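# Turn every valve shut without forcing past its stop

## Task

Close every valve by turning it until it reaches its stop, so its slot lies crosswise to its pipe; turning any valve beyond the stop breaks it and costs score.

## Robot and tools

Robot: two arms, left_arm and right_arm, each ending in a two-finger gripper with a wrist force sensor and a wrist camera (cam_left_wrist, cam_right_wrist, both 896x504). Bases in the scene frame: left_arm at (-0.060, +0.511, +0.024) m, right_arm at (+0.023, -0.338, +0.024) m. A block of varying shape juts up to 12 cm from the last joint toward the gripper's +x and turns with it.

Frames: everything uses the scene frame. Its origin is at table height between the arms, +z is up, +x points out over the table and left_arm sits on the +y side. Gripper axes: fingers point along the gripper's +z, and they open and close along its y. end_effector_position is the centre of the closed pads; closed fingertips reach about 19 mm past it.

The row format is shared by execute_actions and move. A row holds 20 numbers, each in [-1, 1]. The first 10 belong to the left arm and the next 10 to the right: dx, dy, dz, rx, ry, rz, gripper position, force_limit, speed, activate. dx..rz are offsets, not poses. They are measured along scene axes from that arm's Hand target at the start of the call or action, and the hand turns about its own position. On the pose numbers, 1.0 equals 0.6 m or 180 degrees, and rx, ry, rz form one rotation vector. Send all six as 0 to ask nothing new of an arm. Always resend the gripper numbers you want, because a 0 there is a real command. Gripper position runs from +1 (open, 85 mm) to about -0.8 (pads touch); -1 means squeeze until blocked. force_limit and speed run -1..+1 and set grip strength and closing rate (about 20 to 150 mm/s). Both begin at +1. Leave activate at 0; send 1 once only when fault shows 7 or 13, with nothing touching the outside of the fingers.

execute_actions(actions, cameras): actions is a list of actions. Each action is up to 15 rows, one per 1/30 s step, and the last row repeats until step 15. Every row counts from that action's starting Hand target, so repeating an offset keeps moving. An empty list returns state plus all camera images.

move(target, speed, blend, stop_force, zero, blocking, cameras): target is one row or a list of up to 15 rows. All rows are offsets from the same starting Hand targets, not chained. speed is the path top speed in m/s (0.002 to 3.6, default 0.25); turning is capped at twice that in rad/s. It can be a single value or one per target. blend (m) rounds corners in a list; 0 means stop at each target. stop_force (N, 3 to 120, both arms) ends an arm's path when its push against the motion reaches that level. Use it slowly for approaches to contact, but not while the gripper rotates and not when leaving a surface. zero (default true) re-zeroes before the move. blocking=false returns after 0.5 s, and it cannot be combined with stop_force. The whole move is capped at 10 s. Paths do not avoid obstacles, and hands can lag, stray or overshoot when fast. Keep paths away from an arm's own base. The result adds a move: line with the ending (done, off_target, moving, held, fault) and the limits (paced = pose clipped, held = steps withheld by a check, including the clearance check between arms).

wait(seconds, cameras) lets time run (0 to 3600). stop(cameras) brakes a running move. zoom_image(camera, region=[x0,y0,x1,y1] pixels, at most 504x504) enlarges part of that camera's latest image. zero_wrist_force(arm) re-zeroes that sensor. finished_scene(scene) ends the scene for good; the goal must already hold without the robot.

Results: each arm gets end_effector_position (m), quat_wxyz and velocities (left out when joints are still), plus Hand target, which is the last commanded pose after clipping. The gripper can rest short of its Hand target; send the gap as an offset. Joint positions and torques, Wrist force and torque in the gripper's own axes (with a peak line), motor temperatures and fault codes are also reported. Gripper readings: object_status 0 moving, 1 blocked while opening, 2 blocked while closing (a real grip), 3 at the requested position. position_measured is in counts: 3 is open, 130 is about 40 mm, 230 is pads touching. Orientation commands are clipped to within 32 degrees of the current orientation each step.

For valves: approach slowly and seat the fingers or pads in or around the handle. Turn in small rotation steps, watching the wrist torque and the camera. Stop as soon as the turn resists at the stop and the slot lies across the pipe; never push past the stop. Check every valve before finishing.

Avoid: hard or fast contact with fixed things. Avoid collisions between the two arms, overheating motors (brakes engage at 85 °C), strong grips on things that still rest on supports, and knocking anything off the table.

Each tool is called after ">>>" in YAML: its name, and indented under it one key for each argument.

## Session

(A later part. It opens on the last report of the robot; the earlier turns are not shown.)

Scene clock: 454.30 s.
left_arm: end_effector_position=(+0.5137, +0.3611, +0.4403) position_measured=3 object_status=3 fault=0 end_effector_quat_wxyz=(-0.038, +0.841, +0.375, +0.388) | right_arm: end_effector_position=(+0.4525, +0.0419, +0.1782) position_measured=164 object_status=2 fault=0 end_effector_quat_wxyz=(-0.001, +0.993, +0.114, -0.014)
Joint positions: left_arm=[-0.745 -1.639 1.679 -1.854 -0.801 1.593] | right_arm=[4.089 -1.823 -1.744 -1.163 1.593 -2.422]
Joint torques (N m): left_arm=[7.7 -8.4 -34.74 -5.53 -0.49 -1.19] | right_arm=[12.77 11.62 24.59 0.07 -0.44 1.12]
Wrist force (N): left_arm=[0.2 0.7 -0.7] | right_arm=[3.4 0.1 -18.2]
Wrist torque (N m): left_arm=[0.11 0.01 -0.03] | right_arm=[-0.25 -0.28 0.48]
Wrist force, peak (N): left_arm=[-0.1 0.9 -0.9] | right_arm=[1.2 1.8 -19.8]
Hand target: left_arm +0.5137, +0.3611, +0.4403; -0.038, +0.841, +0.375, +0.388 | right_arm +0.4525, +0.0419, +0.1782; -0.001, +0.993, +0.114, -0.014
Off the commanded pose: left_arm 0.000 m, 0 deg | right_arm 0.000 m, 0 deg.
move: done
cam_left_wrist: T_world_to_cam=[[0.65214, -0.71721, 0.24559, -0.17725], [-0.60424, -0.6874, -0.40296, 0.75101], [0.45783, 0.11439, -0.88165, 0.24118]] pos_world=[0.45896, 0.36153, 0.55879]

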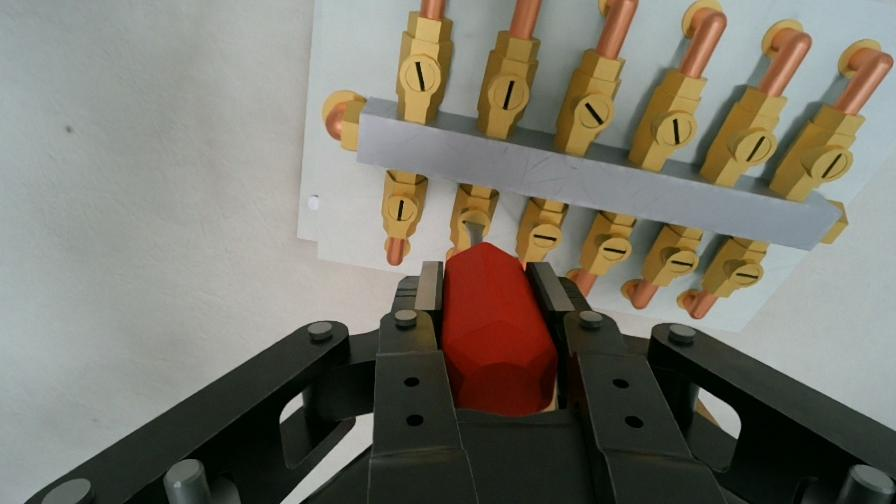

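>>> move:
  target: [0,0,0, 0,0,0, 1,1,1,0, 0,0.0002,0.0003,0,0,0.019,-0.98,0.5,-1,0]
  cameras: []
  speed: 0.1

>>> move:
  target: [0,0,0, 0,0,0, 1,1,1,0, 0,0.0001,0.0002,0,0,0.0083,-0.98,0.5,-1,0]
  cameras: []
  speed: 0.1

>>> move:
  target: [0,0,0, 0,0,0, 1,1,1,0, 0,0.0001,0,0,0,0.0083,-0.98,0.5,-1,0]
  cameras: ["cam_left_wrist"]
  speed: 0.1

>>> zoom_image:
  camera: "cam_left_wrist"
  region: [450, 190, 500, 240]

Scene clock: 455.90 s.
left_arm: end_effector_position=(+0.5137, +0.3611, +0.4403) position_measured=3 object_status=3 fault=0 end_effector_quat_wxyz=(-0.038, +0.841, +0.375, +0.388) | right_arm: end_effector_position=(+0.4525, +0.0420, +0.1783) position_measured=164 object_status=2 fault=0 end_effector_quat_wxyz=(-0.001, +0.990, +0.143, -0.014)
Joint positions: left_arm=[-0.745 -1.639 1.679 -1.854 -0.801 1.593] | right_arm=[4.09 -1.823 -1.742 -1.165 1.592 -2.481]
Joint torques (N m): left_arm=[7.4 -9.15 -35.41 -5.62 -0.61 -1.14] | right_arm=[17.23 12.54 28.71 -0.22 -0.91 1.85]
Wrist force (N): left_arm=[-0.3 0.4 -0.5] | right_arm=[5.0 -1.1 -13.3]
Wrist torque (N m): left_arm=[0.07 0.07 -0.03] | right_arm=[-0.18 -0.15 0.63]
Wrist force, peak (N): left_arm=[-0.1 0.6 -1.0] | right_arm=[3.5 0.5 -18.5]
Hand target: left_arm +0.5137, +0.3611, +0.4403; -0.038, +0.841, +0.375, +0.388 | right_arm +0.4525, +0.0420, +0.1784; -0.001, +0.990, +0.143, -0.014
Off the commanded pose: left_arm 0.000 m, 0 deg | right_arm 0.000 m, 0 deg.
move: done

Scene clock: 456.40 s.
left_arm: end_effector_position=(+0.5137, +0.3611, +0.4403) position_measured=3 object_status=3 fault=0 end_effector_quat_wxyz=(-0.038, +0.841, +0.375, +0.388) | right_arm: end_effector_position=(+0.4524, +0.0420, +0.1785) position_measured=164 object_status=2 fault=0 end_effector_quat_wxyz=(-0.001, +0.988, +0.156, -0.014)
Joint positions: left_arm=[-0.745 -1.639 1.679 -1.854 -0.801 1.593] | right_arm=[4.09 -1.823 -1.741 -1.166 1.591 -2.507]
Joint torques (N m): left_arm=[7.39 -8.95 -35.4 -5.49 -0.54 -1.13] | right_arm=[15.19 13.19 30.04 -0.03 -1.05 1.23]
Wrist force (N): left_arm=[0.1 0.8 -0.5] | right_arm=[5.3 -1.1 -10.2]
Wrist torque (N m): left_arm=[0.13 0.03 -0.03] | right_arm=[-0.15 -0.13 1.26]
Wrist force, peak (N): left_arm=[-0.2 0.6 -0.9] | right_arm=[4.7 -0.3 -13.5]
Hand target: left_arm +0.5137, +0.3611, +0.4403; -0.038, +0.841, +0.375, +0.388 | right_arm +0.4525, +0.0420, +0.1785; -0.001, +0.988, +0.156, -0.014
Off the commanded pose: left_arm 0.000 m, 0 deg | right_arm 0.000 m, 0 deg.
move: done

Scene clock: 456.90 s.
left_arm: end_effector_position=(+0.5137, +0.3611, +0.4403) position_measured=3 object_status=3 fault=0 end_effector_quat_wxyz=(-0.038, +0.841, +0.375, +0.388) | right_arm: end_effector_position=(+0.4524, +0.0421, +0.1785) position_measured=164 object_status=2 fault=0 end_effector_quat_wxyz=(+0.000, +0.985, +0.169, -0.014)
Joint positions: left_arm=[-0.745 -1.639 1.679 -1.854 -0.801 1.593] | right_arm=[4.09 -1.823 -1.741 -1.167 1.591 -2.532]
Joint torques (N m): left_arm=[7.02 -8.81 -35.09 -5.51 -0.57 -1.21] | right_arm=[16.9 12.62 30.67 0.58 -1.05 0.82]
Wrist force (N): left_arm=[0.3 0.4 -0.7] | right_arm=[2.5 0.2 -11.7]
Wrist torque (N m): left_arm=[0.07 -0.01 -0.03] | right_arm=[-0.25 -0.27 1.74]
Wrist force, peak (N): left_arm=[0.5 0.9 -0.6] | right_arm=[2.5 -0.4 -11.9]
Hand target: left_arm +0.5137, +0.3611, +0.4403; -0.038, +0.841, +0.375, +0.388 | right_arm +0.4525, +0.0421, +0.1785; -0.001, +0.985, +0.169, -0.014
Off the commanded pose: left_arm 0.000 m, 0 deg | right_arm 0.000 m, 0 deg.
move: done
cam_left_wrist: T_world_to_cam=[[0.65214, -0.71721, 0.24559, -0.17725], [-0.60424, -0.6874, -0.40296, 0.75101], [0.45783, 0.11439, -0.88165, 0.24118]] pos_world=[0.45896, 0.36153, 0.55879]

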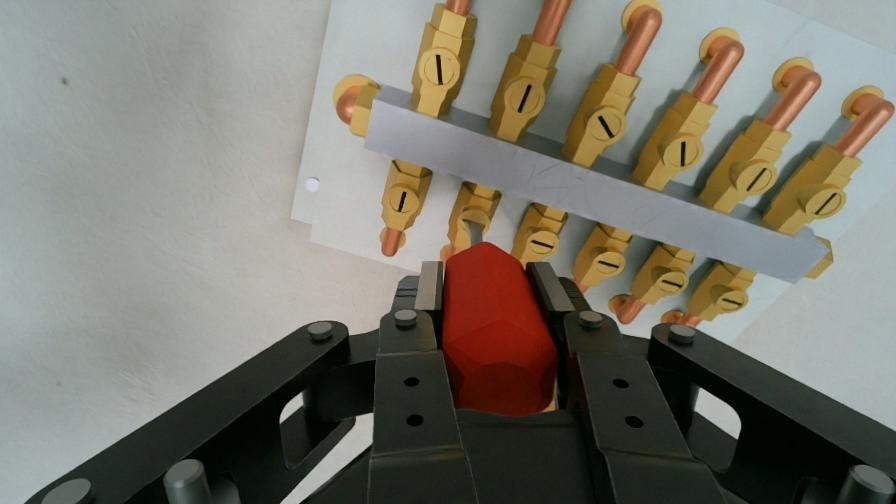

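Scaled by 10.080 from the camera's image (finer frame: 1280x720).

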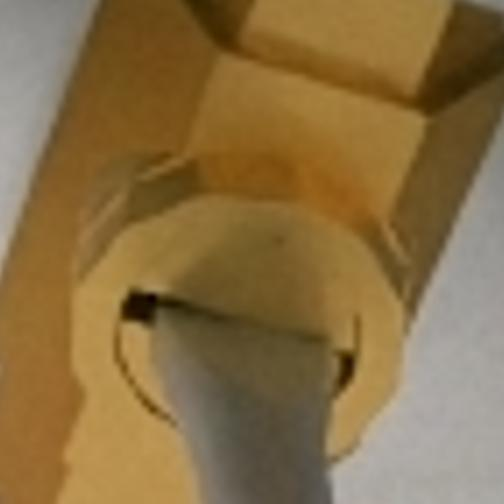

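>>> move:
  target:
    - [0,0,0, 0,0,0, 1,1,1,0, 0,0,0,0,0,-0.025,-0.98,0.5,-1,0]
    - [0,0,0, 0,0,0, 1,1,1,0, 0,0,0.02,0,0,-0.025,-0.98,0.5,-1,0]
    - [0,0,0, 0,0,0, 1,1,1,0, 0.000,0.0477,0.02,0,0,-0.492,-0.98,0.5,-1,0]
    - [0,0,0, 0,0,0, 1,1,1,0, -0.009,0.0587,0.0067,0,0,-0.492,-0.98,0.5,-1,0]
  cameras: ["cam_left_wrist"]
  speed: [0.12,0.12,0.2,0.02]

>>> zoom_image:
  camera: "cam_left_wrist"
  region: [450, 190, 500, 240]

Scene clock: 463.50 s.
left_arm: end_effector_position=(+0.5137, +0.3611, +0.4403) position_measured=3 object_status=3 fault=0 end_effector_quat_wxyz=(-0.038, +0.841, +0.375, +0.388) | right_arm: end_effector_position=(+0.4470, +0.0774, +0.1824) position_measured=164 object_status=2 fault=0 end_effector_quat_wxyz=(-0.010, +0.824, -0.567, -0.010)
Joint positions: left_arm=[-0.745 -1.639 1.679 -1.854 -0.801 1.593] | right_arm=[4.134 -1.846 -1.712 -1.134 1.589 -0.943]
Joint torques (N m): left_arm=[7.37 -9.06 -34.82 -5.55 -0.48 -1.19] | right_arm=[-3.49 29.91 19.03 2.01 -1.87 -0.41]
Wrist force (N): left_arm=[0.1 0.5 -0.6] | right_arm=[2.5 0.0 -0.9]
Wrist torque (N m): left_arm=[0.08 0.02 -0.03] | right_arm=[0.00 -0.38 -0.03]
Wrist force, peak (N): left_arm=[-0.1 0.8 -0.9] | right_arm=[0.6 2.4 -17.5]
Hand target: left_arm +0.5137, +0.3611, +0.4403; -0.038, +0.841, +0.375, +0.388 | right_arm +0.4471, +0.0773, +0.1825; -0.010, +0.824, -0.567, -0.010
Off the commanded pose: left_arm 0.000 m, 0 deg | right_arm 0.000 m, 0 deg.
move: done
cam_left_wrist: T_world_to_cam=[[0.65214, -0.71721, 0.24559, -0.17725], [-0.60424, -0.6874, -0.40296, 0.75101], [0.45783, 0.11439, -0.88165, 0.24118]] pos_world=[0.45896, 0.36153, 0.55879]

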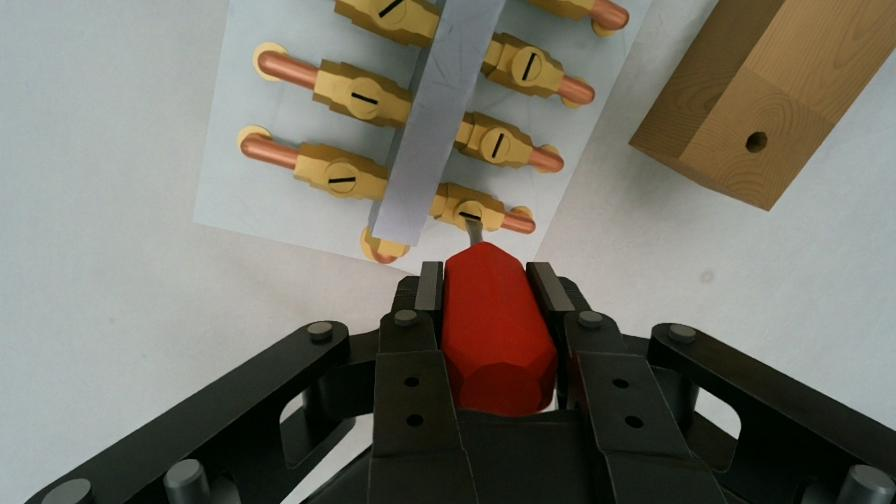

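Scaled by 10.080 from the camera's image (finer frame: 1280x720).

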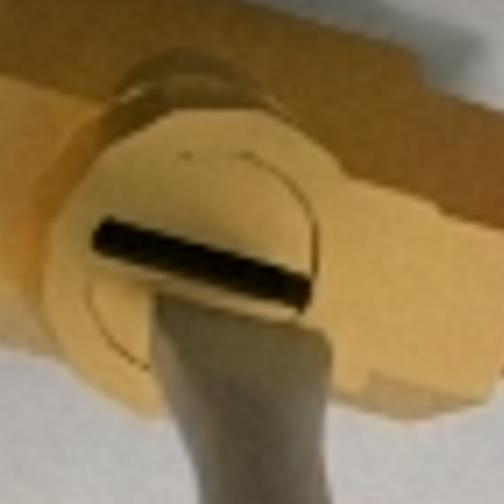

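>>> move:
  target:
    - [0,0,0, 0,0,0, 1,1,1,0, 0.0119,-0.0122,0,0,0,-0.025,-0.98,0.5,-1,0]
  cameras: ["cam_left_wrist"]
  speed: 0.015

>>> zoom_image:
  camera: "cam_left_wrist"
  region: [450, 190, 500, 240]

Scene clock: 467.70 s.
left_arm: end_effector_position=(+0.5137, +0.3611, +0.4403) position_measured=3 object_status=3 fault=0 end_effector_quat_wxyz=(-0.038, +0.841, +0.375, +0.388) | right_arm: end_effector_position=(+0.4542, +0.0700, +0.1825) position_measured=164 object_status=2 fault=0 end_effector_quat_wxyz=(-0.010, +0.801, -0.599, -0.009)
Joint positions: left_arm=[-0.745 -1.639 1.679 -1.854 -0.801 1.593] | right_arm=[4.117 -1.845 -1.712 -1.133 1.588 -0.881]
Joint torques (N m): left_arm=[6.82 -8.56 -34.74 -5.61 -0.56 -1.19] | right_arm=[-8.13 61.21 7.33 5.9 -1.75 0.37]
Wrist force (N): left_arm=[-0.2 0.8 -0.5] | right_arm=[2.3 0.1 -0.7]
Wrist torque (N m): left_arm=[0.13 0.06 -0.02] | right_arm=[0.03 -0.36 -0.05]
Wrist force, peak (N): left_arm=[0.1 0.5 -1.4] | right_arm=[2.8 0.0 -0.8]
Hand target: left_arm +0.5137, +0.3611, +0.4403; -0.038, +0.841, +0.375, +0.388 | right_arm +0.4542, +0.0700, +0.1825; -0.010, +0.801, -0.599, -0.009
Off the commanded pose: left_arm 0.000 m, 0 deg | right_arm 0.000 m, 0 deg.
move: done
cam_left_wrist: T_world_to_cam=[[0.65214, -0.71721, 0.24559, -0.17725], [-0.60424, -0.6874, -0.40296, 0.75101], [0.45783, 0.11439, -0.88165, 0.24118]] pos_world=[0.45896, 0.36153, 0.55879]

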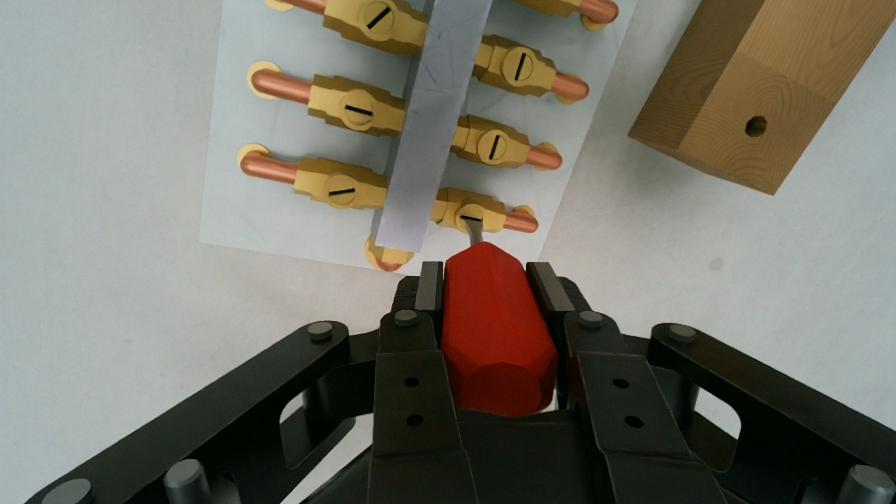

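Scaled by 10.080 from the camera's image (finer frame: 1280x720).

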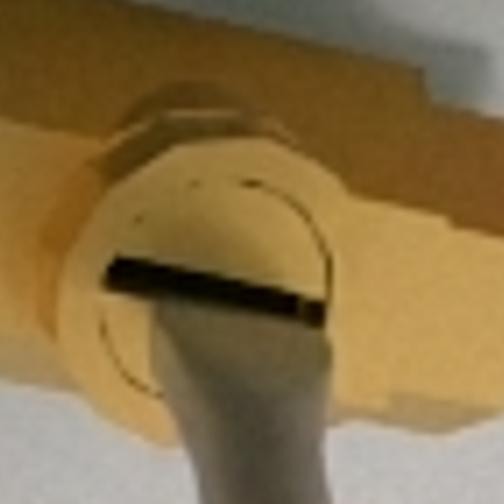

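>>> move:
  target:
    - [0,0,0, 0,0,0, 1,1,1,0, 0.0024,-0.0018,0,0,0,-0.010,-0.98,0.5,-1,0]
  cameras: ["cam_left_wrist"]
  speed: 0.015

>>> zoom_image:
  camera: "cam_left_wrist"
  region: [450, 190, 500, 240]

Scene clock: 469.73 s.
left_arm: end_effector_position=(+0.5137, +0.3611, +0.4403) position_measured=3 object_status=3 fault=0 end_effector_quat_wxyz=(-0.038, +0.841, +0.375, +0.388) | right_arm: end_effector_position=(+0.4556, +0.0689, +0.1825) position_measured=164 object_status=2 fault=0 end_effector_quat_wxyz=(-0.011, +0.791, -0.611, -0.009)
Joint positions: left_arm=[-0.745 -1.639 1.679 -1.854 -0.801 1.593] | right_arm=[4.114 -1.846 -1.712 -1.133 1.587 -0.852]
Joint torques (N m): left_arm=[7.49 -9.09 -35.26 -5.53 -0.49 -1.2] | right_arm=[-11.05 16.75 38.71 5.92 -1.87 0.21]
Wrist force (N): left_arm=[0.1 0.6 -0.9] | right_arm=[2.2 0.0 -0.6]
Wrist torque (N m): left_arm=[0.10 0.02 -0.02] | right_arm=[0.02 -0.32 -0.04]
Wrist force, peak (N): left_arm=[0.2 0.7 -0.9] | right_arm=[2.8 0.0 -0.9]
Hand target: left_arm +0.5137, +0.3611, +0.4403; -0.038, +0.841, +0.375, +0.388 | right_arm +0.4556, +0.0689, +0.1825; -0.011, +0.791, -0.611, -0.009
Off the commanded pose: left_arm 0.000 m, 0 deg | right_arm 0.000 m, 0 deg.
move: done
cam_left_wrist: T_world_to_cam=[[0.65214, -0.71721, 0.24559, -0.17725], [-0.60424, -0.6874, -0.40296, 0.75101], [0.45783, 0.11439, -0.88165, 0.24118]] pos_world=[0.45896, 0.36153, 0.55879]

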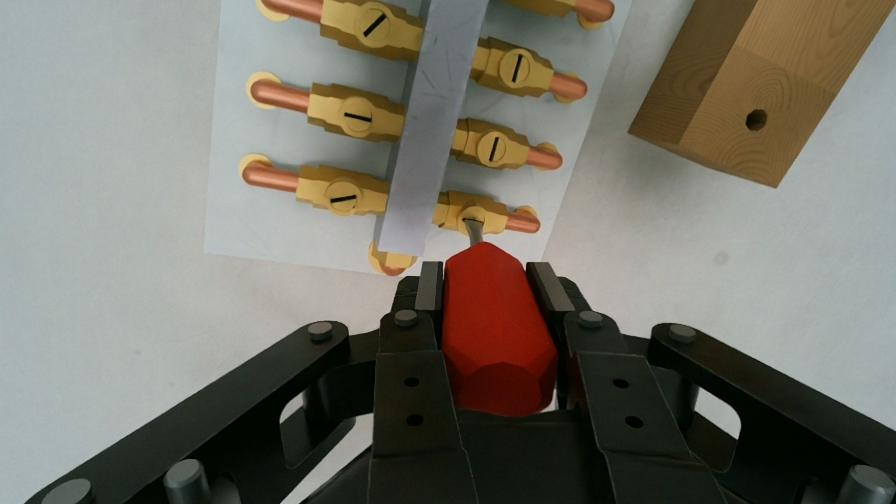

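Scaled by 10.080 from the camera's image (finer frame: 1280x720).

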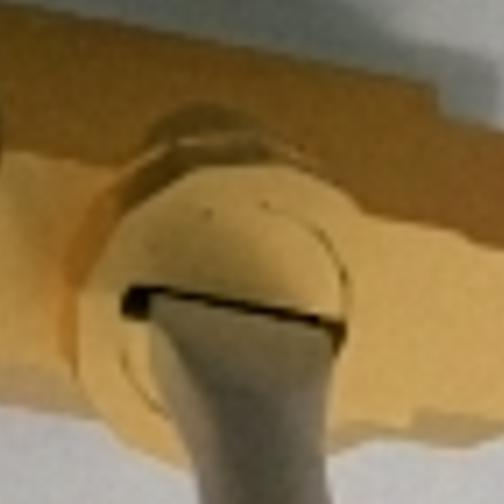

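>>> move:
  target: [0,0,0, 0,0,0, 1,1,1,0, 0,0,-0.012,0,0,0,-0.98,0.5,-1,0]
  cameras: []
  speed: 0.01
  stop_force: 12

>>> move:
  target:
    - [0,0,0, 0,0,0, 1,1,1,0, 0,0,0,0,0,-0.022,-0.98,0.5,-1,0]
    - [0,0,0, 0,0,0, 1,1,1,0, 0,0,0,0,0,0.022,-0.98,0.5,-1,0]
    - [0,0,0, 0,0,0, 1,1,1,0, 0,0,0,0,0,0.0,-0.98,0.5,-1,0]
  cameras: []
  speed: 0.06

>>> move:
  target: [0,0,0, 0,0,0, 1,1,1,0, 0,0,-0.012,0,0,0,-0.98,0.5,-1,0]
  cameras: ["cam_left_wrist"]
  speed: 0.01
  stop_force: 9

>>> zoom_image:
  camera: "cam_left_wrist"
  region: [450, 190, 500, 240]

Scene clock: 473.70 s.
left_arm: end_effector_position=(+0.5137, +0.3611, +0.4403) position_measured=3 object_status=3 fault=0 end_effector_quat_wxyz=(-0.038, +0.841, +0.375, +0.388) | right_arm: end_effector_position=(+0.4557, +0.0689, +0.1789) position_measured=164 object_status=2 fault=0 end_effector_quat_wxyz=(-0.011, +0.791, -0.611, -0.009)
Joint positions: left_arm=[-0.745 -1.639 1.679 -1.854 -0.801 1.593] | right_arm=[4.114 -1.849 -1.717 -1.123 1.587 -0.852]
Joint torques (N m): left_arm=[7.37 -8.83 -34.86 -5.47 -0.42 -1.1] | right_arm=[12.11 54.58 33.62 -0.12 -0.79 -1.96]
Wrist force (N): left_arm=[0.1 0.7 -0.5] | right_arm=[3.6 0.4 -10.0]
Wrist torque (N m): left_arm=[0.11 0.02 -0.03] | right_arm=[-0.05 -0.24 0.05]
Wrist force, peak (N): left_arm=[-0.2 0.8 -0.8] | right_arm=[5.5 4.7 -19.5]
Hand target: left_arm +0.5137, +0.3611, +0.4403; -0.038, +0.841, +0.375, +0.388 | right_arm +0.4557, +0.0689, +0.1789; -0.011, +0.791, -0.611, -0.009 (not the last commanded pose)
Off the commanded pose: left_arm 0.000 m, 0 deg | right_arm 0.004 m, 0 deg.
move: contact (right_arm)

Scene clock: 476.57 s.
left_arm: end_effector_position=(+0.5137, +0.3611, +0.4403) position_measured=3 object_status=3 fault=0 end_effector_quat_wxyz=(-0.038, +0.841, +0.375, +0.388) | right_arm: end_effector_position=(+0.4557, +0.0689, +0.1789) position_measured=164 object_status=2 fault=0 end_effector_quat_wxyz=(-0.011, +0.791, -0.611, -0.009) end_effector_velocity=(+0.000, +0.000, +0.000) end_effector_angular_velocity=(+0.000, +0.000, +0.005)
Joint positions: left_arm=[-0.745 -1.639 1.679 -1.854 -0.801 1.593] | right_arm=[4.114 -1.849 -1.717 -1.123 1.587 -0.852]
Joint velocities: left_arm=[within noise] | right_arm=[0 0 0 0 0 -0.005]
Joint torques (N m): left_arm=[7.44 -8.59 -35.13 -5.48 -0.57 -1.13] | right_arm=[14.6 55.12 7 4.6 -1.56 -2.07]
Wrist force (N): left_arm=[-0.2 0.2 -0.9] | right_arm=[2.4 1.5 -8.2]
Wrist torque (N m): left_arm=[0.03 0.06 -0.03] | right_arm=[-0.05 -0.43 -0.04]
Wrist force, peak (N): left_arm=[0.0 0.7 -1.0] | right_arm=[3.8 3.2 -13.0]
Hand target: left_arm +0.5137, +0.3611, +0.4403; -0.038, +0.841, +0.375, +0.388 | right_arm +0.4557, +0.0689, +0.1789; -0.011, +0.791, -0.611, -0.009
Off the commanded pose: left_arm 0.000 m, 0 deg | right_arm 0.000 m, 0 deg.
move: done

Scene clock: 477.77 s.
left_arm: end_effector_position=(+0.5137, +0.3611, +0.4403) position_measured=3 object_status=3 fault=0 end_effector_quat_wxyz=(-0.038, +0.841, +0.375, +0.388) | right_arm: end_effector_position=(+0.4557, +0.0689, +0.1786) position_measured=164 object_status=2 fault=0 end_effector_quat_wxyz=(-0.011, +0.791, -0.611, -0.009)
Joint positions: left_arm=[-0.745 -1.639 1.679 -1.854 -0.801 1.593] | right_arm=[4.114 -1.849 -1.718 -1.122 1.587 -0.852]
Joint torques (N m): left_arm=[7.41 -8.79 -35.31 -5.56 -0.5 -1.15] | right_arm=[15.22 48.9 31.11 -0.09 -1.44 -1.66]
Wrist force (N): left_arm=[-0.1 0.5 -0.7] | right_arm=[4.8 1.5 -15.6]
Wrist torque (N m): left_arm=[0.07 0.05 -0.03] | right_arm=[-0.07 -0.18 -0.03]
Wrist force, peak (N): left_arm=[0.4 0.5 -0.9] | right_arm=[6.1 6.0 -24.9]
Hand target: left_arm +0.5137, +0.3611, +0.4403; -0.038, +0.841, +0.375, +0.388 | right_arm +0.4557, +0.0689, +0.1786; -0.011, +0.791, -0.611, -0.009 (not the last commanded pose)
Off the commanded pose: left_arm 0.000 m, 0 deg | right_arm 0.007 m, 0 deg.
move: contact (right_arm)
cam_left_wrist: T_world_to_cam=[[0.65214, -0.71721, 0.24559, -0.17725], [-0.60424, -0.6874, -0.40296, 0.75101], [0.45783, 0.11439, -0.88165, 0.24118]] pos_world=[0.45896, 0.36153, 0.55879]

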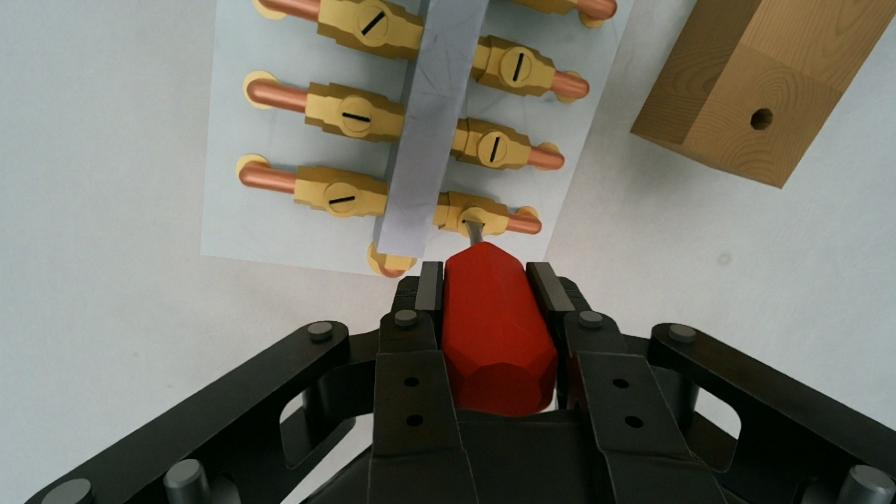

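Scaled by 10.080 from the camera's image (finer frame: 1280x720).

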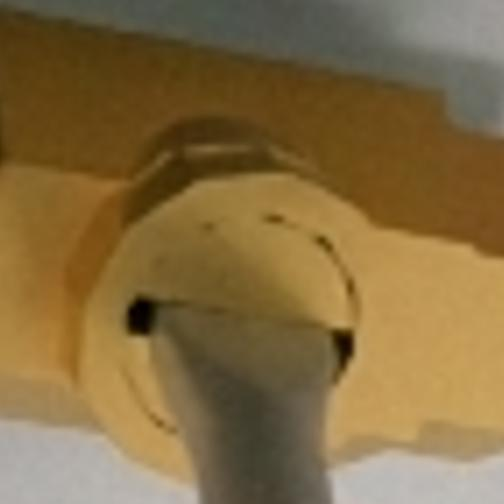

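>>> move:
  target:
    - [0,0,0, 0,0,0, 1,1,1,0, -0.0084,0.0086,-0.0003,0,0,0.0,-0.98,0.5,-1,0]
    - [0,0,0, 0,0,0, 1,1,1,0, -0.0078,0.0089,-0.0003,0,0,0.0444,-0.98,0.5,-1,0]
  cameras: ["cam_left_wrist"]
  speed: [0.02,0.1]

>>> zoom_image:
  camera: "cam_left_wrist"
  region: [450, 190, 500, 240]

Scene clock: 480.30 s.
left_arm: end_effector_position=(+0.5137, +0.3611, +0.4403) position_measured=3 object_status=3 fault=0 end_effector_quat_wxyz=(-0.038, +0.841, +0.375, +0.388) | right_arm: end_effector_position=(+0.4510, +0.0743, +0.1784) position_measured=164 object_status=2 fault=0 end_effector_quat_wxyz=(-0.010, +0.832, -0.555, -0.010)
Joint positions: left_arm=[-0.745 -1.639 1.679 -1.854 -0.801 1.593] | right_arm=[4.125 -1.852 -1.715 -1.125 1.59 -0.981]
Joint torques (N m): left_arm=[7.69 -8.77 -35.24 -5.45 -0.47 -1.07] | right_arm=[-10.08 12.19 25.58 0.75 1.39 0.68]
Wrist force (N): left_arm=[0.0 0.4 -0.6] | right_arm=[4.4 4.1 -20.0]
Wrist torque (N m): left_arm=[0.06 0.04 -0.03] | right_arm=[-0.37 -0.37 0.95]
Wrist force, peak (N): left_arm=[0.2 0.5 -1.0] | right_arm=[5.8 6.1 -21.2]
Hand target: left_arm +0.5137, +0.3611, +0.4403; -0.038, +0.841, +0.375, +0.388 | right_arm +0.4510, +0.0743, +0.1784; -0.010, +0.832, -0.555, -0.010
Off the commanded pose: left_arm 0.000 m, 0 deg | right_arm 0.000 m, 0 deg.
move: done
cam_left_wrist: T_world_to_cam=[[0.65214, -0.71721, 0.24559, -0.17725], [-0.60424, -0.6874, -0.40296, 0.75101], [0.45783, 0.11439, -0.88165, 0.24118]] pos_world=[0.45896, 0.36153, 0.55879]

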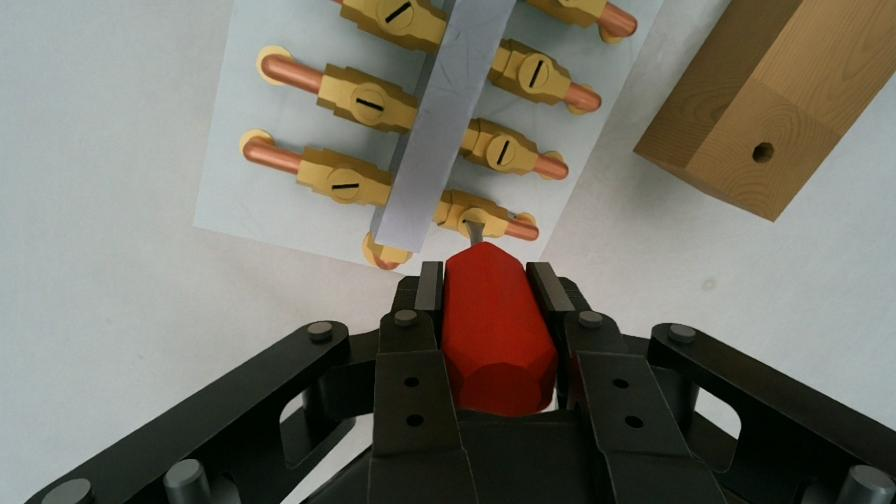

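Scaled by 10.080 from the camera's image (finer frame: 1280x720).

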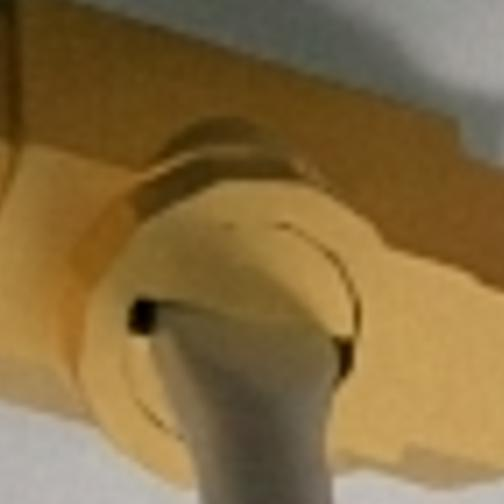

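>>> move:
  target:
    - [0,0,0, 0,0,0, 1,1,1,0, 0.0012,0.0008,0.0003,0,0,0.0967,-0.98,0.5,-1,0]
    - [0,0,0, 0,0,0, 1,1,1,0, 0.0022,0.0018,0.0003,0,0,0.191,-0.98,0.5,-1,0]
    - [0,0,0, 0,0,0, 1,1,1,0, 0.0028,0.0031,0.0003,0,0,0.2856,-0.98,0.5,-1,0]
  cameras: ["cam_left_wrist"]
  speed: 0.15
  blend: [0.01,0.01,0]

>>> zoom_image:
  camera: "cam_left_wrist"
  region: [450, 190, 500, 240]

Scene clock: 484.87 s.
left_arm: end_effector_position=(+0.5137, +0.3611, +0.4403) position_measured=3 object_status=3 fault=0 end_effector_quat_wxyz=(-0.038, +0.841, +0.375, +0.388) | right_arm: end_effector_position=(+0.4527, +0.0761, +0.1786) position_measured=164 object_status=2 fault=0 end_effector_quat_wxyz=(-0.005, +0.990, -0.139, -0.013)
Joint positions: left_arm=[-0.745 -1.639 1.679 -1.854 -0.801 1.593] | right_arm=[4.12 -1.869 -1.686 -1.161 1.599 -1.883]
Joint torques (N m): left_arm=[7.39 -8.64 -35.02 -5.61 -0.47 -1.2] | right_arm=[8.79 13.35 19.66 2.22 1.17 -0.34]
Wrist force (N): left_arm=[0.0 0.6 -0.7] | right_arm=[-0.4 4.1 -24.0]
Wrist torque (N m): left_arm=[0.09 0.04 -0.03] | right_arm=[-0.73 -0.55 0.91]
Wrist force, peak (N): left_arm=[0.2 0.8 -1.0] | right_arm=[-0.4 4.0 -24.2]
Hand target: left_arm +0.5137, +0.3611, +0.4403; -0.038, +0.841, +0.375, +0.388 | right_arm +0.4527, +0.0761, +0.1786; -0.005, +0.990, -0.139, -0.013
Off the commanded pose: left_arm 0.000 m, 0 deg | right_arm 0.000 m, 0 deg.
move: done
cam_left_wrist: T_world_to_cam=[[0.65214, -0.71721, 0.24559, -0.17725], [-0.60424, -0.6874, -0.40296, 0.75101], [0.45783, 0.11439, -0.88165, 0.24118]] pos_world=[0.45896, 0.36153, 0.55879]

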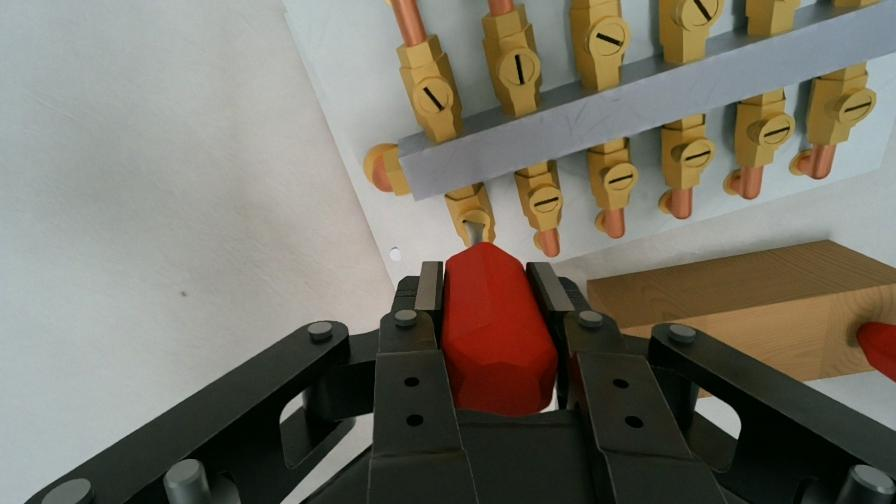

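Scaled by 10.080 from the camera's image (finer frame: 1280x720).

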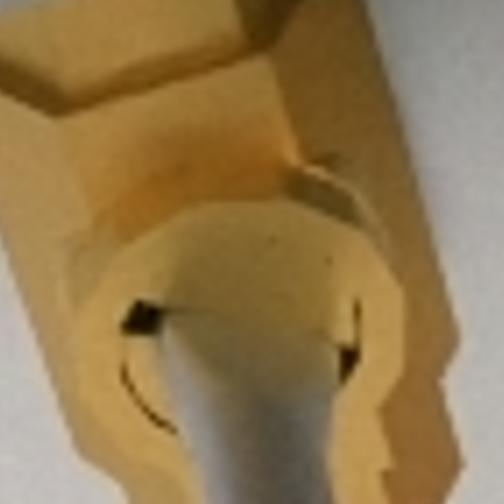

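>>> move:
  target:
    - [0,0,0,0,0,0,1,1,1,0,0.0002,0.0013,0.0003,0,0,0.089,-0.98,0.5,-1,0]
    - [0,0,0,0,0,0,1,1,1,0,0.0001,0.0027,0.0003,0,0,0.178,-0.98,0.5,-1,0]
  speed: 0.15
  blend: 0.01
  cameras: ["cam_left_wrist"]

Scene clock: 490.70 s.
left_arm: end_effector_position=(+0.5137, +0.3611, +0.4403) position_measured=3 object_status=3 fault=0 end_effector_quat_wxyz=(-0.038, +0.841, +0.375, +0.388) | right_arm: end_effector_position=(+0.4527, +0.0778, +0.1788) position_measured=164 object_status=2 fault=0 end_effector_quat_wxyz=(-0.001, +0.990, +0.140, -0.014)
Joint positions: left_arm=[-0.745 -1.639 1.679 -1.854 -0.801 1.593] | right_arm=[4.124 -1.877 -1.67 -1.183 1.593 -2.438]
Joint torques (N m): left_arm=[7.15 -9.01 -35.52 -5.52 -0.47 -1.12] | right_arm=[13.38 10.88 19.27 0.39 0.56 -0.28]
Wrist force (N): left_arm=[0.1 0.4 -0.6] | right_arm=[2.9 -0.4 -23.2]
Wrist torque (N m): left_arm=[0.06 0.01 -0.03] | right_arm=[-0.34 -0.21 1.09]
Wrist force, peak (N): left_arm=[-0.2 0.6 -1.2] | right_arm=[-0.4 3.9 -24.5]
Hand target: left_arm +0.5137, +0.3611, +0.4403; -0.038, +0.841, +0.375, +0.388 | right_arm +0.4527, +0.0778, +0.1788; -0.001, +0.990, +0.140, -0.014
Off the commanded pose: left_arm 0.000 m, 0 deg | right_arm 0.000 m, 0 deg.
move: done
cam_left_wrist: T_world_to_cam=[[0.65214, -0.71721, 0.24559, -0.17725], [-0.60424, -0.6874, -0.40296, 0.75101], [0.45783, 0.11439, -0.88165, 0.24118]] pos_world=[0.45896, 0.36153, 0.55879]

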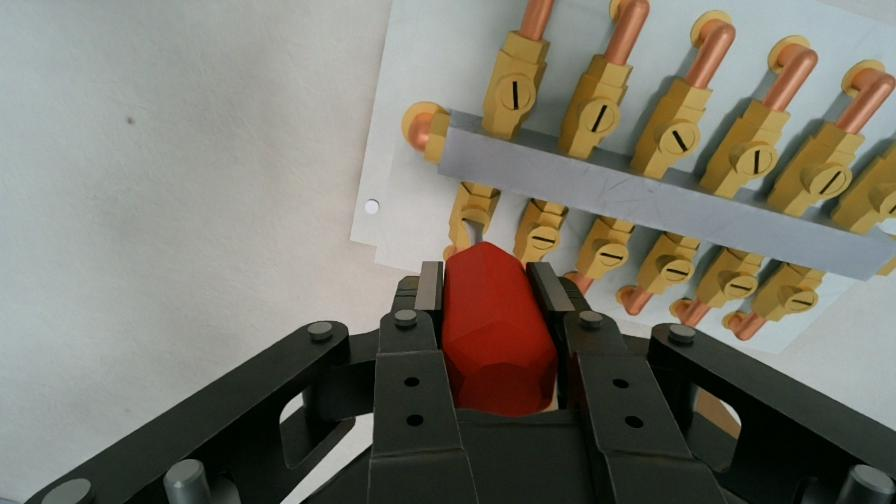

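>>> move:
  target: [0,0,0,0,0,0,1,1,1,0,0,0,0,0,0,0.0083,-0.98,0.5,-1,0]
  speed: 0.1

>>> zoom_image:
  camera: "cam_left_wrist"
  region: [420, 180, 560, 280]

Scene clock: 491.97 s.
left_arm: end_effector_position=(+0.5137, +0.3611, +0.4403) position_measured=3 object_status=3 fault=0 end_effector_quat_wxyz=(-0.038, +0.841, +0.375, +0.388) | right_arm: end_effector_position=(+0.4527, +0.0777, +0.1788) position_measured=164 object_status=2 fault=0 end_effector_quat_wxyz=(-0.001, +0.988, +0.153, -0.014)
Joint positions: left_arm=[-0.745 -1.639 1.679 -1.854 -0.801 1.593] | right_arm=[4.125 -1.877 -1.669 -1.183 1.593 -2.464]
Joint torques (N m): left_arm=[7.24 -9.05 -34.79 -5.63 -0.51 -1.18] | right_arm=[17.87 8.6 25.1 -1.86 -1.96 1.53]
Wrist force (N): left_arm=[0.4 0.5 -0.4] | right_arm=[4.0 -0.4 -23.7]
Wrist torque (N m): left_arm=[0.08 -0.02 -0.04] | right_arm=[-0.29 -0.24 1.12]
Wrist force, peak (N): left_arm=[-0.1 0.7 -1.0] | right_arm=[3.3 -0.9 -24.5]
Hand target: left_arm +0.5137, +0.3611, +0.4403; -0.038, +0.841, +0.375, +0.388 | right_arm +0.4527, +0.0778, +0.1788; -0.001, +0.988, +0.153, -0.014
Off the commanded pose: left_arm 0.000 m, 0 deg | right_arm 0.000 m, 0 deg.
move: done

Scaled by 3.600 from the camera's image (finer frame: 1280x720).
This view is cut from an older image: the scene may have changed since it was taken.

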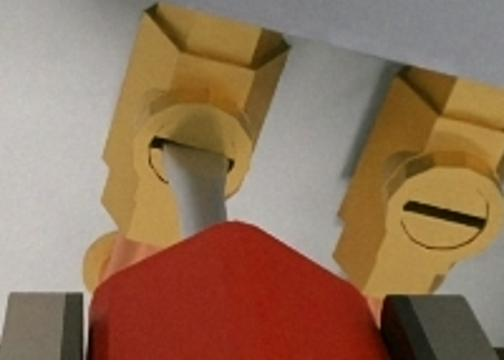

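>>> move:
  target: [0,0,0,0,0,0,1,1,1,0,0,0,0,0,0,0.0083,-0.98,0.5,-1,0]
  speed: 0.1

>>> move:
  target: [0,0,0,0,0,0,1,1,1,0,0,0,0,0,0,0.006,-0.98,0.5,-1,0]
  speed: 0.1

Scene clock: 493.27 s.
left_arm: end_effector_position=(+0.5137, +0.3611, +0.4403) position_measured=3 object_status=3 fault=0 end_effector_quat_wxyz=(-0.038, +0.841, +0.375, +0.388) | right_arm: end_effector_position=(+0.4527, +0.0778, +0.1788) position_measured=164 object_status=2 fault=0 end_effector_quat_wxyz=(-0.001, +0.986, +0.165, -0.014)
Joint positions: left_arm=[-0.745 -1.639 1.679 -1.854 -0.801 1.593] | right_arm=[4.125 -1.877 -1.669 -1.184 1.592 -2.49]
Joint torques (N m): left_arm=[7.27 -8.47 -35.37 -5.48 -0.51 -1.13] | right_arm=[15.36 8.56 22.34 -1.13 -0.73 1.53]
Wrist force (N): left_arm=[0.3 0.4 -0.8] | right_arm=[3.9 -0.5 -23.7]
Wrist torque (N m): left_arm=[0.06 -0.02 -0.03] | right_arm=[-0.28 -0.20 1.11]
Wrist force, peak (N): left_arm=[0.2 0.8 -0.8] | right_arm=[4.3 -0.4 -24.0]
Hand target: left_arm +0.5137, +0.3611, +0.4403; -0.038, +0.841, +0.375, +0.388 | right_arm +0.4527, +0.0778, +0.1788; -0.001, +0.986, +0.165, -0.014
Off the commanded pose: left_arm 0.000 m, 0 deg | right_arm 0.000 m, 0 deg.
move: done

Scene clock: 493.77 s.
left_arm: end_effector_position=(+0.5137, +0.3611, +0.4403) position_measured=3 object_status=3 fault=0 end_effector_quat_wxyz=(-0.038, +0.841, +0.375, +0.388) | right_arm: end_effector_position=(+0.4527, +0.0777, +0.1788) position_measured=164 object_status=2 fault=0 end_effector_quat_wxyz=(-0.001, +0.985, +0.175, -0.014)
Joint positions: left_arm=[-0.745 -1.639 1.679 -1.854 -0.801 1.593] | right_arm=[4.125 -1.878 -1.669 -1.185 1.592 -2.509]
Joint torques (N m): left_arm=[7.32 -8.83 -34.93 -5.61 -0.51 -1.21] | right_arm=[17 8.33 23.57 -1.28 -1.37 1.31]
Wrist force (N): left_arm=[0.2 0.5 -0.9] | right_arm=[4.2 -0.5 -24.2]
Wrist torque (N m): left_arm=[0.08 0.01 -0.03] | right_arm=[-0.25 -0.21 1.13]
Wrist force, peak (N): left_arm=[0.2 0.4 -1.1] | right_arm=[4.1 -0.7 -24.4]
Hand target: left_arm +0.5137, +0.3611, +0.4403; -0.038, +0.841, +0.375, +0.388 | right_arm +0.4527, +0.0778, +0.1788; -0.001, +0.985, +0.175, -0.014
Off the commanded pose: left_arm 0.000 m, 0 deg | right_arm 0.000 m, 0 deg.
move: done

>>> wait:
  seconds: 0.05
  cameras: ["cam_left_wrist"]

>>> zoom_image:
  camera: "cam_left_wrist"
  region: [450, 190, 550, 260]

Scene clock: 494.40 s.
left_arm: end_effector_position=(+0.5137, +0.3611, +0.4403) position_measured=3 object_status=3 fault=0 end_effector_quat_wxyz=(-0.038, +0.841, +0.375, +0.388) | right_arm: end_effector_position=(+0.4527, +0.0777, +0.1788) position_measured=164 object_status=2 fault=0 end_effector_quat_wxyz=(-0.001, +0.985, +0.175, -0.014)
Joint positions: left_arm=[-0.745 -1.639 1.679 -1.854 -0.801 1.593] | right_arm=[4.125 -1.878 -1.669 -1.185 1.592 -2.509]
Joint torques (N m): left_arm=[7.4 -8.86 -35.13 -5.5 -0.48 -1.12] | right_arm=[17.82 9.2 21.96 -0.05 -0.56 -0.15]
Wrist force (N): left_arm=[0.1 0.8 -0.7] | right_arm=[4.2 -0.7 -24.0]
Wrist torque (N m): left_arm=[0.12 0.02 -0.04] | right_arm=[-0.28 -0.21 1.12]
Wrist force, peak (N): left_arm=[0.1 0.7 -0.9] | right_arm=[4.2 -0.7 -24.3]
Hand target: left_arm +0.5137, +0.3611, +0.4403; -0.038, +0.841, +0.375, +0.388 | right_arm +0.4527, +0.0778, +0.1788; -0.001, +0.985, +0.175, -0.014
Tool commands: left_gripper/position=+1.0 left_gripper/force_limit=+1.0 left_gripper/speed=+1.0 left_gripper/activate=+0.0 right_gripper/position=-0.98 right_gripper/force_limit=+0.5 right_gripper/speed=-1.0 right_gripper/activate=+0.0
Off the commanded pose: left_arm 0.000 m, 0 deg | right_arm 0.000 m, 0 deg.
wait: 0.07 s; at rest from the start
cam_left_wrist: T_world_to_cam=[[0.65214, -0.71721, 0.24559, -0.17725], [-0.60424, -0.6874, -0.40296, 0.75101], [0.45783, 0.11439, -0.88165, 0.24118]] pos_world=[0.45896, 0.36153, 0.55879]

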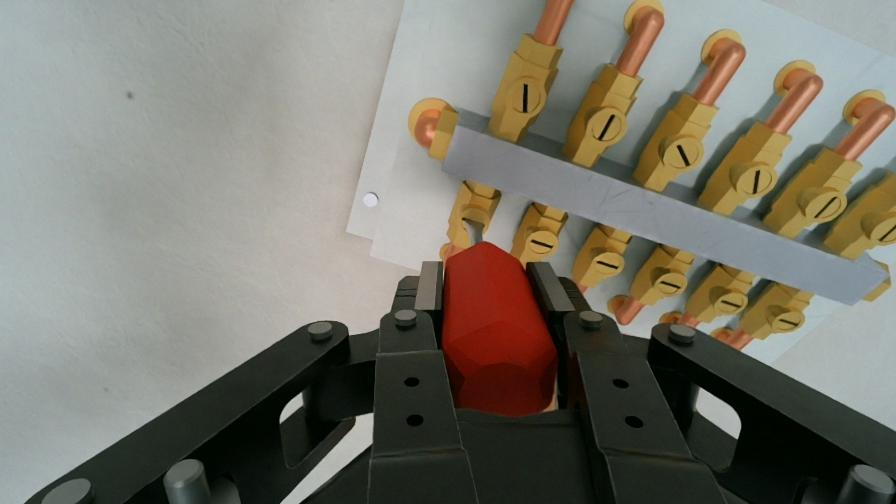

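Scaled by 5.040 from the camera's image (finer frame: 1280x720).

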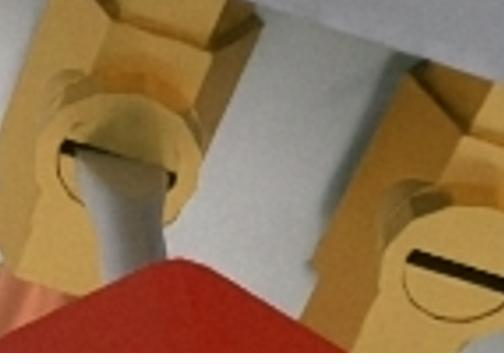

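>>> move:
  target: [0,0,0,0,0,0,1,1,1,0,0,0,0,0,0,0.006,-0.98,0.5,-1,0]
  speed: 0.1

>>> move:
  target: [0,0,0,0,0,0,1,1,1,0,0,0,0,0,0,0.006,-0.98,0.5,-1,0]
  speed: 0.1
  cameras: ["cam_left_wrist"]

>>> zoom_image:
  camera: "cam_left_wrist"
  region: [450, 190, 550, 260]

Scene clock: 496.17 s.
left_arm: end_effector_position=(+0.5137, +0.3611, +0.4403) position_measured=3 object_status=3 fault=0 end_effector_quat_wxyz=(-0.038, +0.841, +0.375, +0.388) | right_arm: end_effector_position=(+0.4527, +0.0778, +0.1788) position_measured=164 object_status=2 fault=0 end_effector_quat_wxyz=(-0.001, +0.983, +0.184, -0.014)
Joint positions: left_arm=[-0.745 -1.639 1.679 -1.854 -0.801 1.593] | right_arm=[4.125 -1.878 -1.668 -1.185 1.592 -2.528]
Joint torques (N m): left_arm=[7.7 -8.71 -34.45 -5.58 -0.54 -1.11] | right_arm=[12.57 5.73 22.73 -1.98 -1.98 1.84]
Wrist force (N): left_arm=[0.1 0.6 -0.5] | right_arm=[2.8 0.5 -27.3]
Wrist torque (N m): left_arm=[0.09 0.01 -0.03] | right_arm=[0.09 -0.46 0.19]
Wrist force, peak (N): left_arm=[0.1 0.8 -0.9] | right_arm=[2.4 1.3 -29.0]
Hand target: left_arm +0.5137, +0.3611, +0.4403; -0.038, +0.841, +0.375, +0.388 | right_arm +0.4527, +0.0778, +0.1788; -0.001, +0.983, +0.184, -0.014
Off the commanded pose: left_arm 0.000 m, 0 deg | right_arm 0.000 m, 0 deg.
move: done

Scene clock: 496.67 s.
left_arm: end_effector_position=(+0.5137, +0.3611, +0.4403) position_measured=3 object_status=3 fault=0 end_effector_quat_wxyz=(-0.038, +0.841, +0.375, +0.388) | right_arm: end_effector_position=(+0.4527, +0.0777, +0.1788) position_measured=164 object_status=2 fault=0 end_effector_quat_wxyz=(+0.000, +0.981, +0.193, -0.014)
Joint positions: left_arm=[-0.745 -1.639 1.679 -1.854 -0.801 1.593] | right_arm=[4.125 -1.878 -1.668 -1.186 1.591 -2.546]
Joint torques (N m): left_arm=[7.96 -8.48 -34.8 -5.49 -0.5 -1.09] | right_arm=[17.4 6.85 21.32 -1.04 -0.73 1.84]
Wrist force (N): left_arm=[0.0 0.7 -0.7] | right_arm=[2.9 0.7 -27.2]
Wrist torque (N m): left_arm=[0.11 0.03 -0.03] | right_arm=[0.06 -0.46 0.20]
Wrist force, peak (N): left_arm=[0.1 1.0 -0.7] | right_arm=[2.6 0.8 -27.7]
Hand target: left_arm +0.5137, +0.3611, +0.4403; -0.038, +0.841, +0.375, +0.388 | right_arm +0.4527, +0.0778, +0.1788; +0.000, +0.981, +0.193, -0.014
Off the commanded pose: left_arm 0.000 m, 0 deg | right_arm 0.000 m, 0 deg.
move: done
cam_left_wrist: T_world_to_cam=[[0.65214, -0.71721, 0.24559, -0.17725], [-0.60424, -0.6874, -0.40296, 0.75101], [0.45783, 0.11439, -0.88165, 0.24118]] pos_world=[0.45896, 0.36153, 0.55879]

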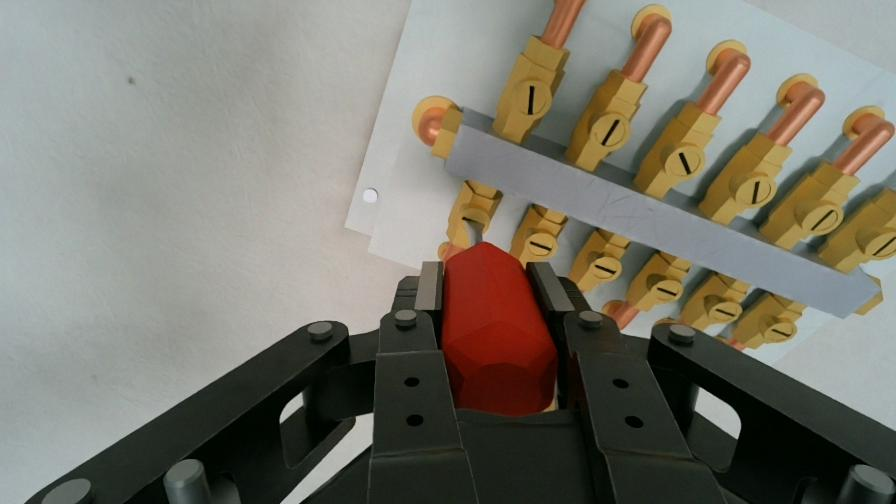

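Scaled by 5.040 from the camera's image (finer frame: 1280x720).

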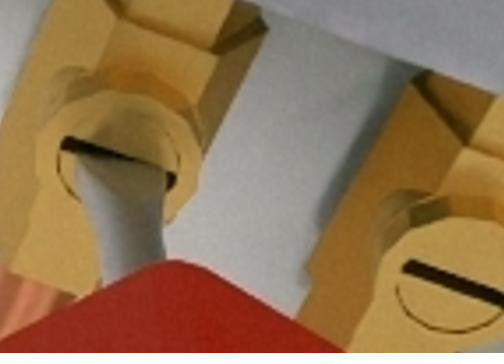

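>>> move:
  target: [0,0,0,0,0,0,1,1,1,0,0,0,0.02,0,0,-0.01,-0.98,0.5,-1,0]
  speed: 0.1
  cameras: ["cam_left_wrist"]

>>> zoom_image:
  camera: "cam_left_wrist"
  region: [450, 180, 550, 250]

>>> zoom_image:
  camera: "cam_left_wrist"
  region: [420, 0, 900, 340]

Scene clock: 498.07 s.
left_arm: end_effector_position=(+0.5137, +0.3611, +0.4403) position_measured=3 object_status=3 fault=0 end_effector_quat_wxyz=(-0.038, +0.841, +0.375, +0.388) | right_arm: end_effector_position=(+0.4527, +0.0778, +0.1910) position_measured=164 object_status=2 fault=0 end_effector_quat_wxyz=(-0.001, +0.984, +0.178, -0.014)
Joint positions: left_arm=[-0.745 -1.639 1.679 -1.854 -0.801 1.593] | right_arm=[4.125 -1.867 -1.65 -1.214 1.592 -2.515]
Joint torques (N m): left_arm=[7.39 -8.49 -35.3 -5.57 -0.45 -1.15] | right_arm=[-10.28 17.07 8.64 5.44 0.01 -0.88]
Wrist force (N): left_arm=[0.1 0.3 -0.9] | right_arm=[2.6 0.2 -0.1]
Wrist torque (N m): left_arm=[0.04 0.02 -0.03] | right_arm=[0.05 -0.39 -0.03]
Wrist force, peak (N): left_arm=[-0.2 0.7 -0.9] | right_arm=[2.6 1.1 -27.7]
Hand target: left_arm +0.5137, +0.3611, +0.4403; -0.038, +0.841, +0.375, +0.388 | right_arm +0.4527, +0.0778, +0.1908; -0.001, +0.984, +0.178, -0.014
Off the commanded pose: left_arm 0.000 m, 0 deg | right_arm 0.000 m, 0 deg.
move: done
cam_left_wrist: T_world_to_cam=[[0.65214, -0.71721, 0.24559, -0.17725], [-0.60424, -0.6874, -0.40296, 0.75101], [0.45783, 0.11439, -0.88165, 0.24118]] pos_world=[0.45896, 0.36153, 0.55879]

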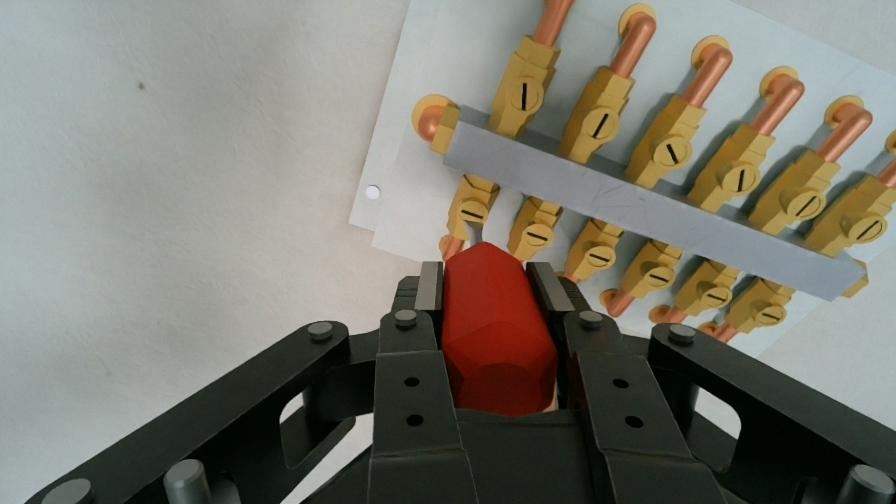

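Scaled by 5.040 from the camera's image (finer frame: 1280x720).

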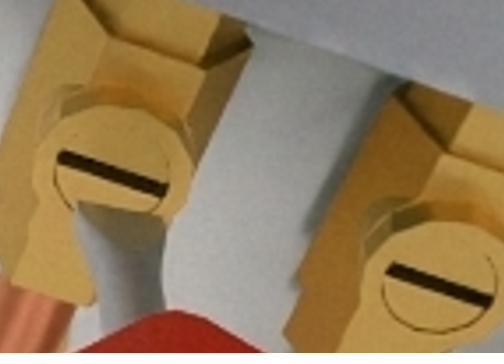

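Invalid region (420, 0, 900, 340): it reaches outside that camera's 896x504 image.

>>> move:
  target:
    - [0,0,0,0,0,0,1,1,1,0,0,0,0.035,0,0,-0.1,-0.98,0.5,-1,0]
    - [0,0,0,0,0,0,1,1,1,0,0.09,-0.008,0.035,0,0,-0.4,-0.98,0.5,-1,0]
    - [0,0,0,0,0,0,1,1,1,0,0.1035,-0.004,0.01,0,0,-0.433,-0.98,0.5,-1,0]
  speed: [0.2,0.2,0.05]
  blend: [0.01,0.003,0]
  cameras: ["cam_left_wrist"]

>>> zoom_image:
  camera: "cam_left_wrist"
  region: [450, 180, 550, 250]

Scene clock: 504.90 s.
left_arm: end_effector_position=(+0.5137, +0.3611, +0.4403) position_measured=3 object_status=3 fault=0 end_effector_quat_wxyz=(-0.038, +0.841, +0.375, +0.388) | right_arm: end_effector_position=(+0.5149, +0.0753, +0.1967) position_measured=164 object_status=2 fault=0 end_effector_quat_wxyz=(-0.009, +0.877, -0.481, -0.011) end_effector_velocity=(+0.000, +0.000, -0.001) end_effector_angular_velocity=(-0.002, +0.000, +0.009)
Joint positions: left_arm=[-0.745 -1.639 1.679 -1.854 -0.801 1.593] | right_arm=[4.039 -1.947 -1.533 -1.218 1.595 -1.241]
Joint velocities: left_arm=[within noise] | right_arm=[0 -0.002 0 0 -0.001 -0.009]
Joint torques (N m): left_arm=[7.75 -8.6 -34.83 -5.48 -0.55 -1.2] | right_arm=[-4.9 24.81 3.97 6.34 -1.83 -2.04]
Wrist force (N): left_arm=[-0.1 0.6 -1.0] | right_arm=[6.0 13.1 -27.7]
Wrist torque (N m): left_arm=[0.10 0.04 -0.03] | right_arm=[-1.13 -0.18 0.01]
Wrist force, peak (N): left_arm=[-0.2 0.7 -1.0] | right_arm=[6.0 13.4 -28.0]
Hand target: left_arm +0.5137, +0.3611, +0.4403; -0.038, +0.841, +0.375, +0.388 | right_arm +0.5148, +0.0754, +0.1968; -0.009, +0.877, -0.481, -0.011
Off the commanded pose: left_arm 0.000 m, 0 deg | right_arm 0.000 m, 0 deg.
move: done
cam_left_wrist: T_world_to_cam=[[0.65214, -0.71721, 0.24559, -0.17725], [-0.60424, -0.6874, -0.40296, 0.75101], [0.45783, 0.11439, -0.88165, 0.24118]] pos_world=[0.45896, 0.36153, 0.55879]

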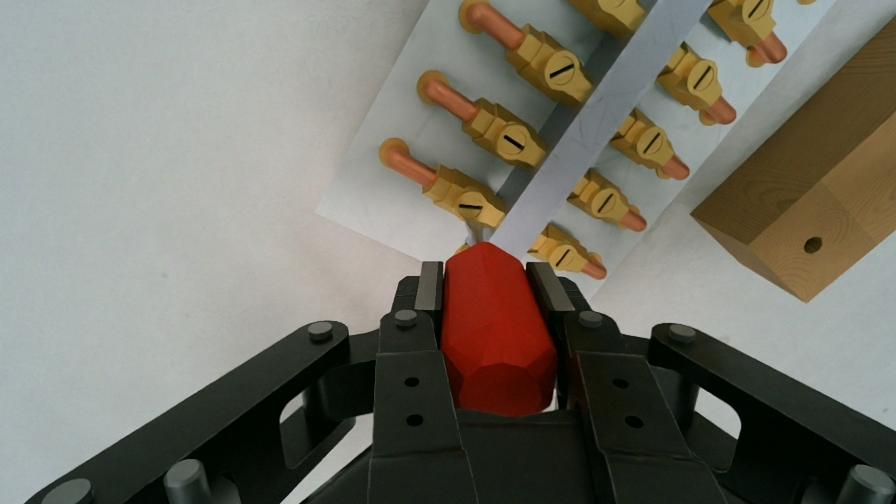

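Scaled by 5.040 from the camera's image (finer frame: 1280x720).

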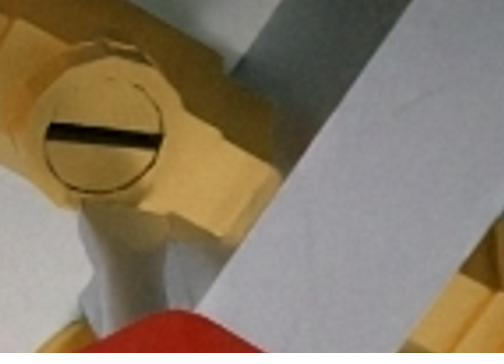

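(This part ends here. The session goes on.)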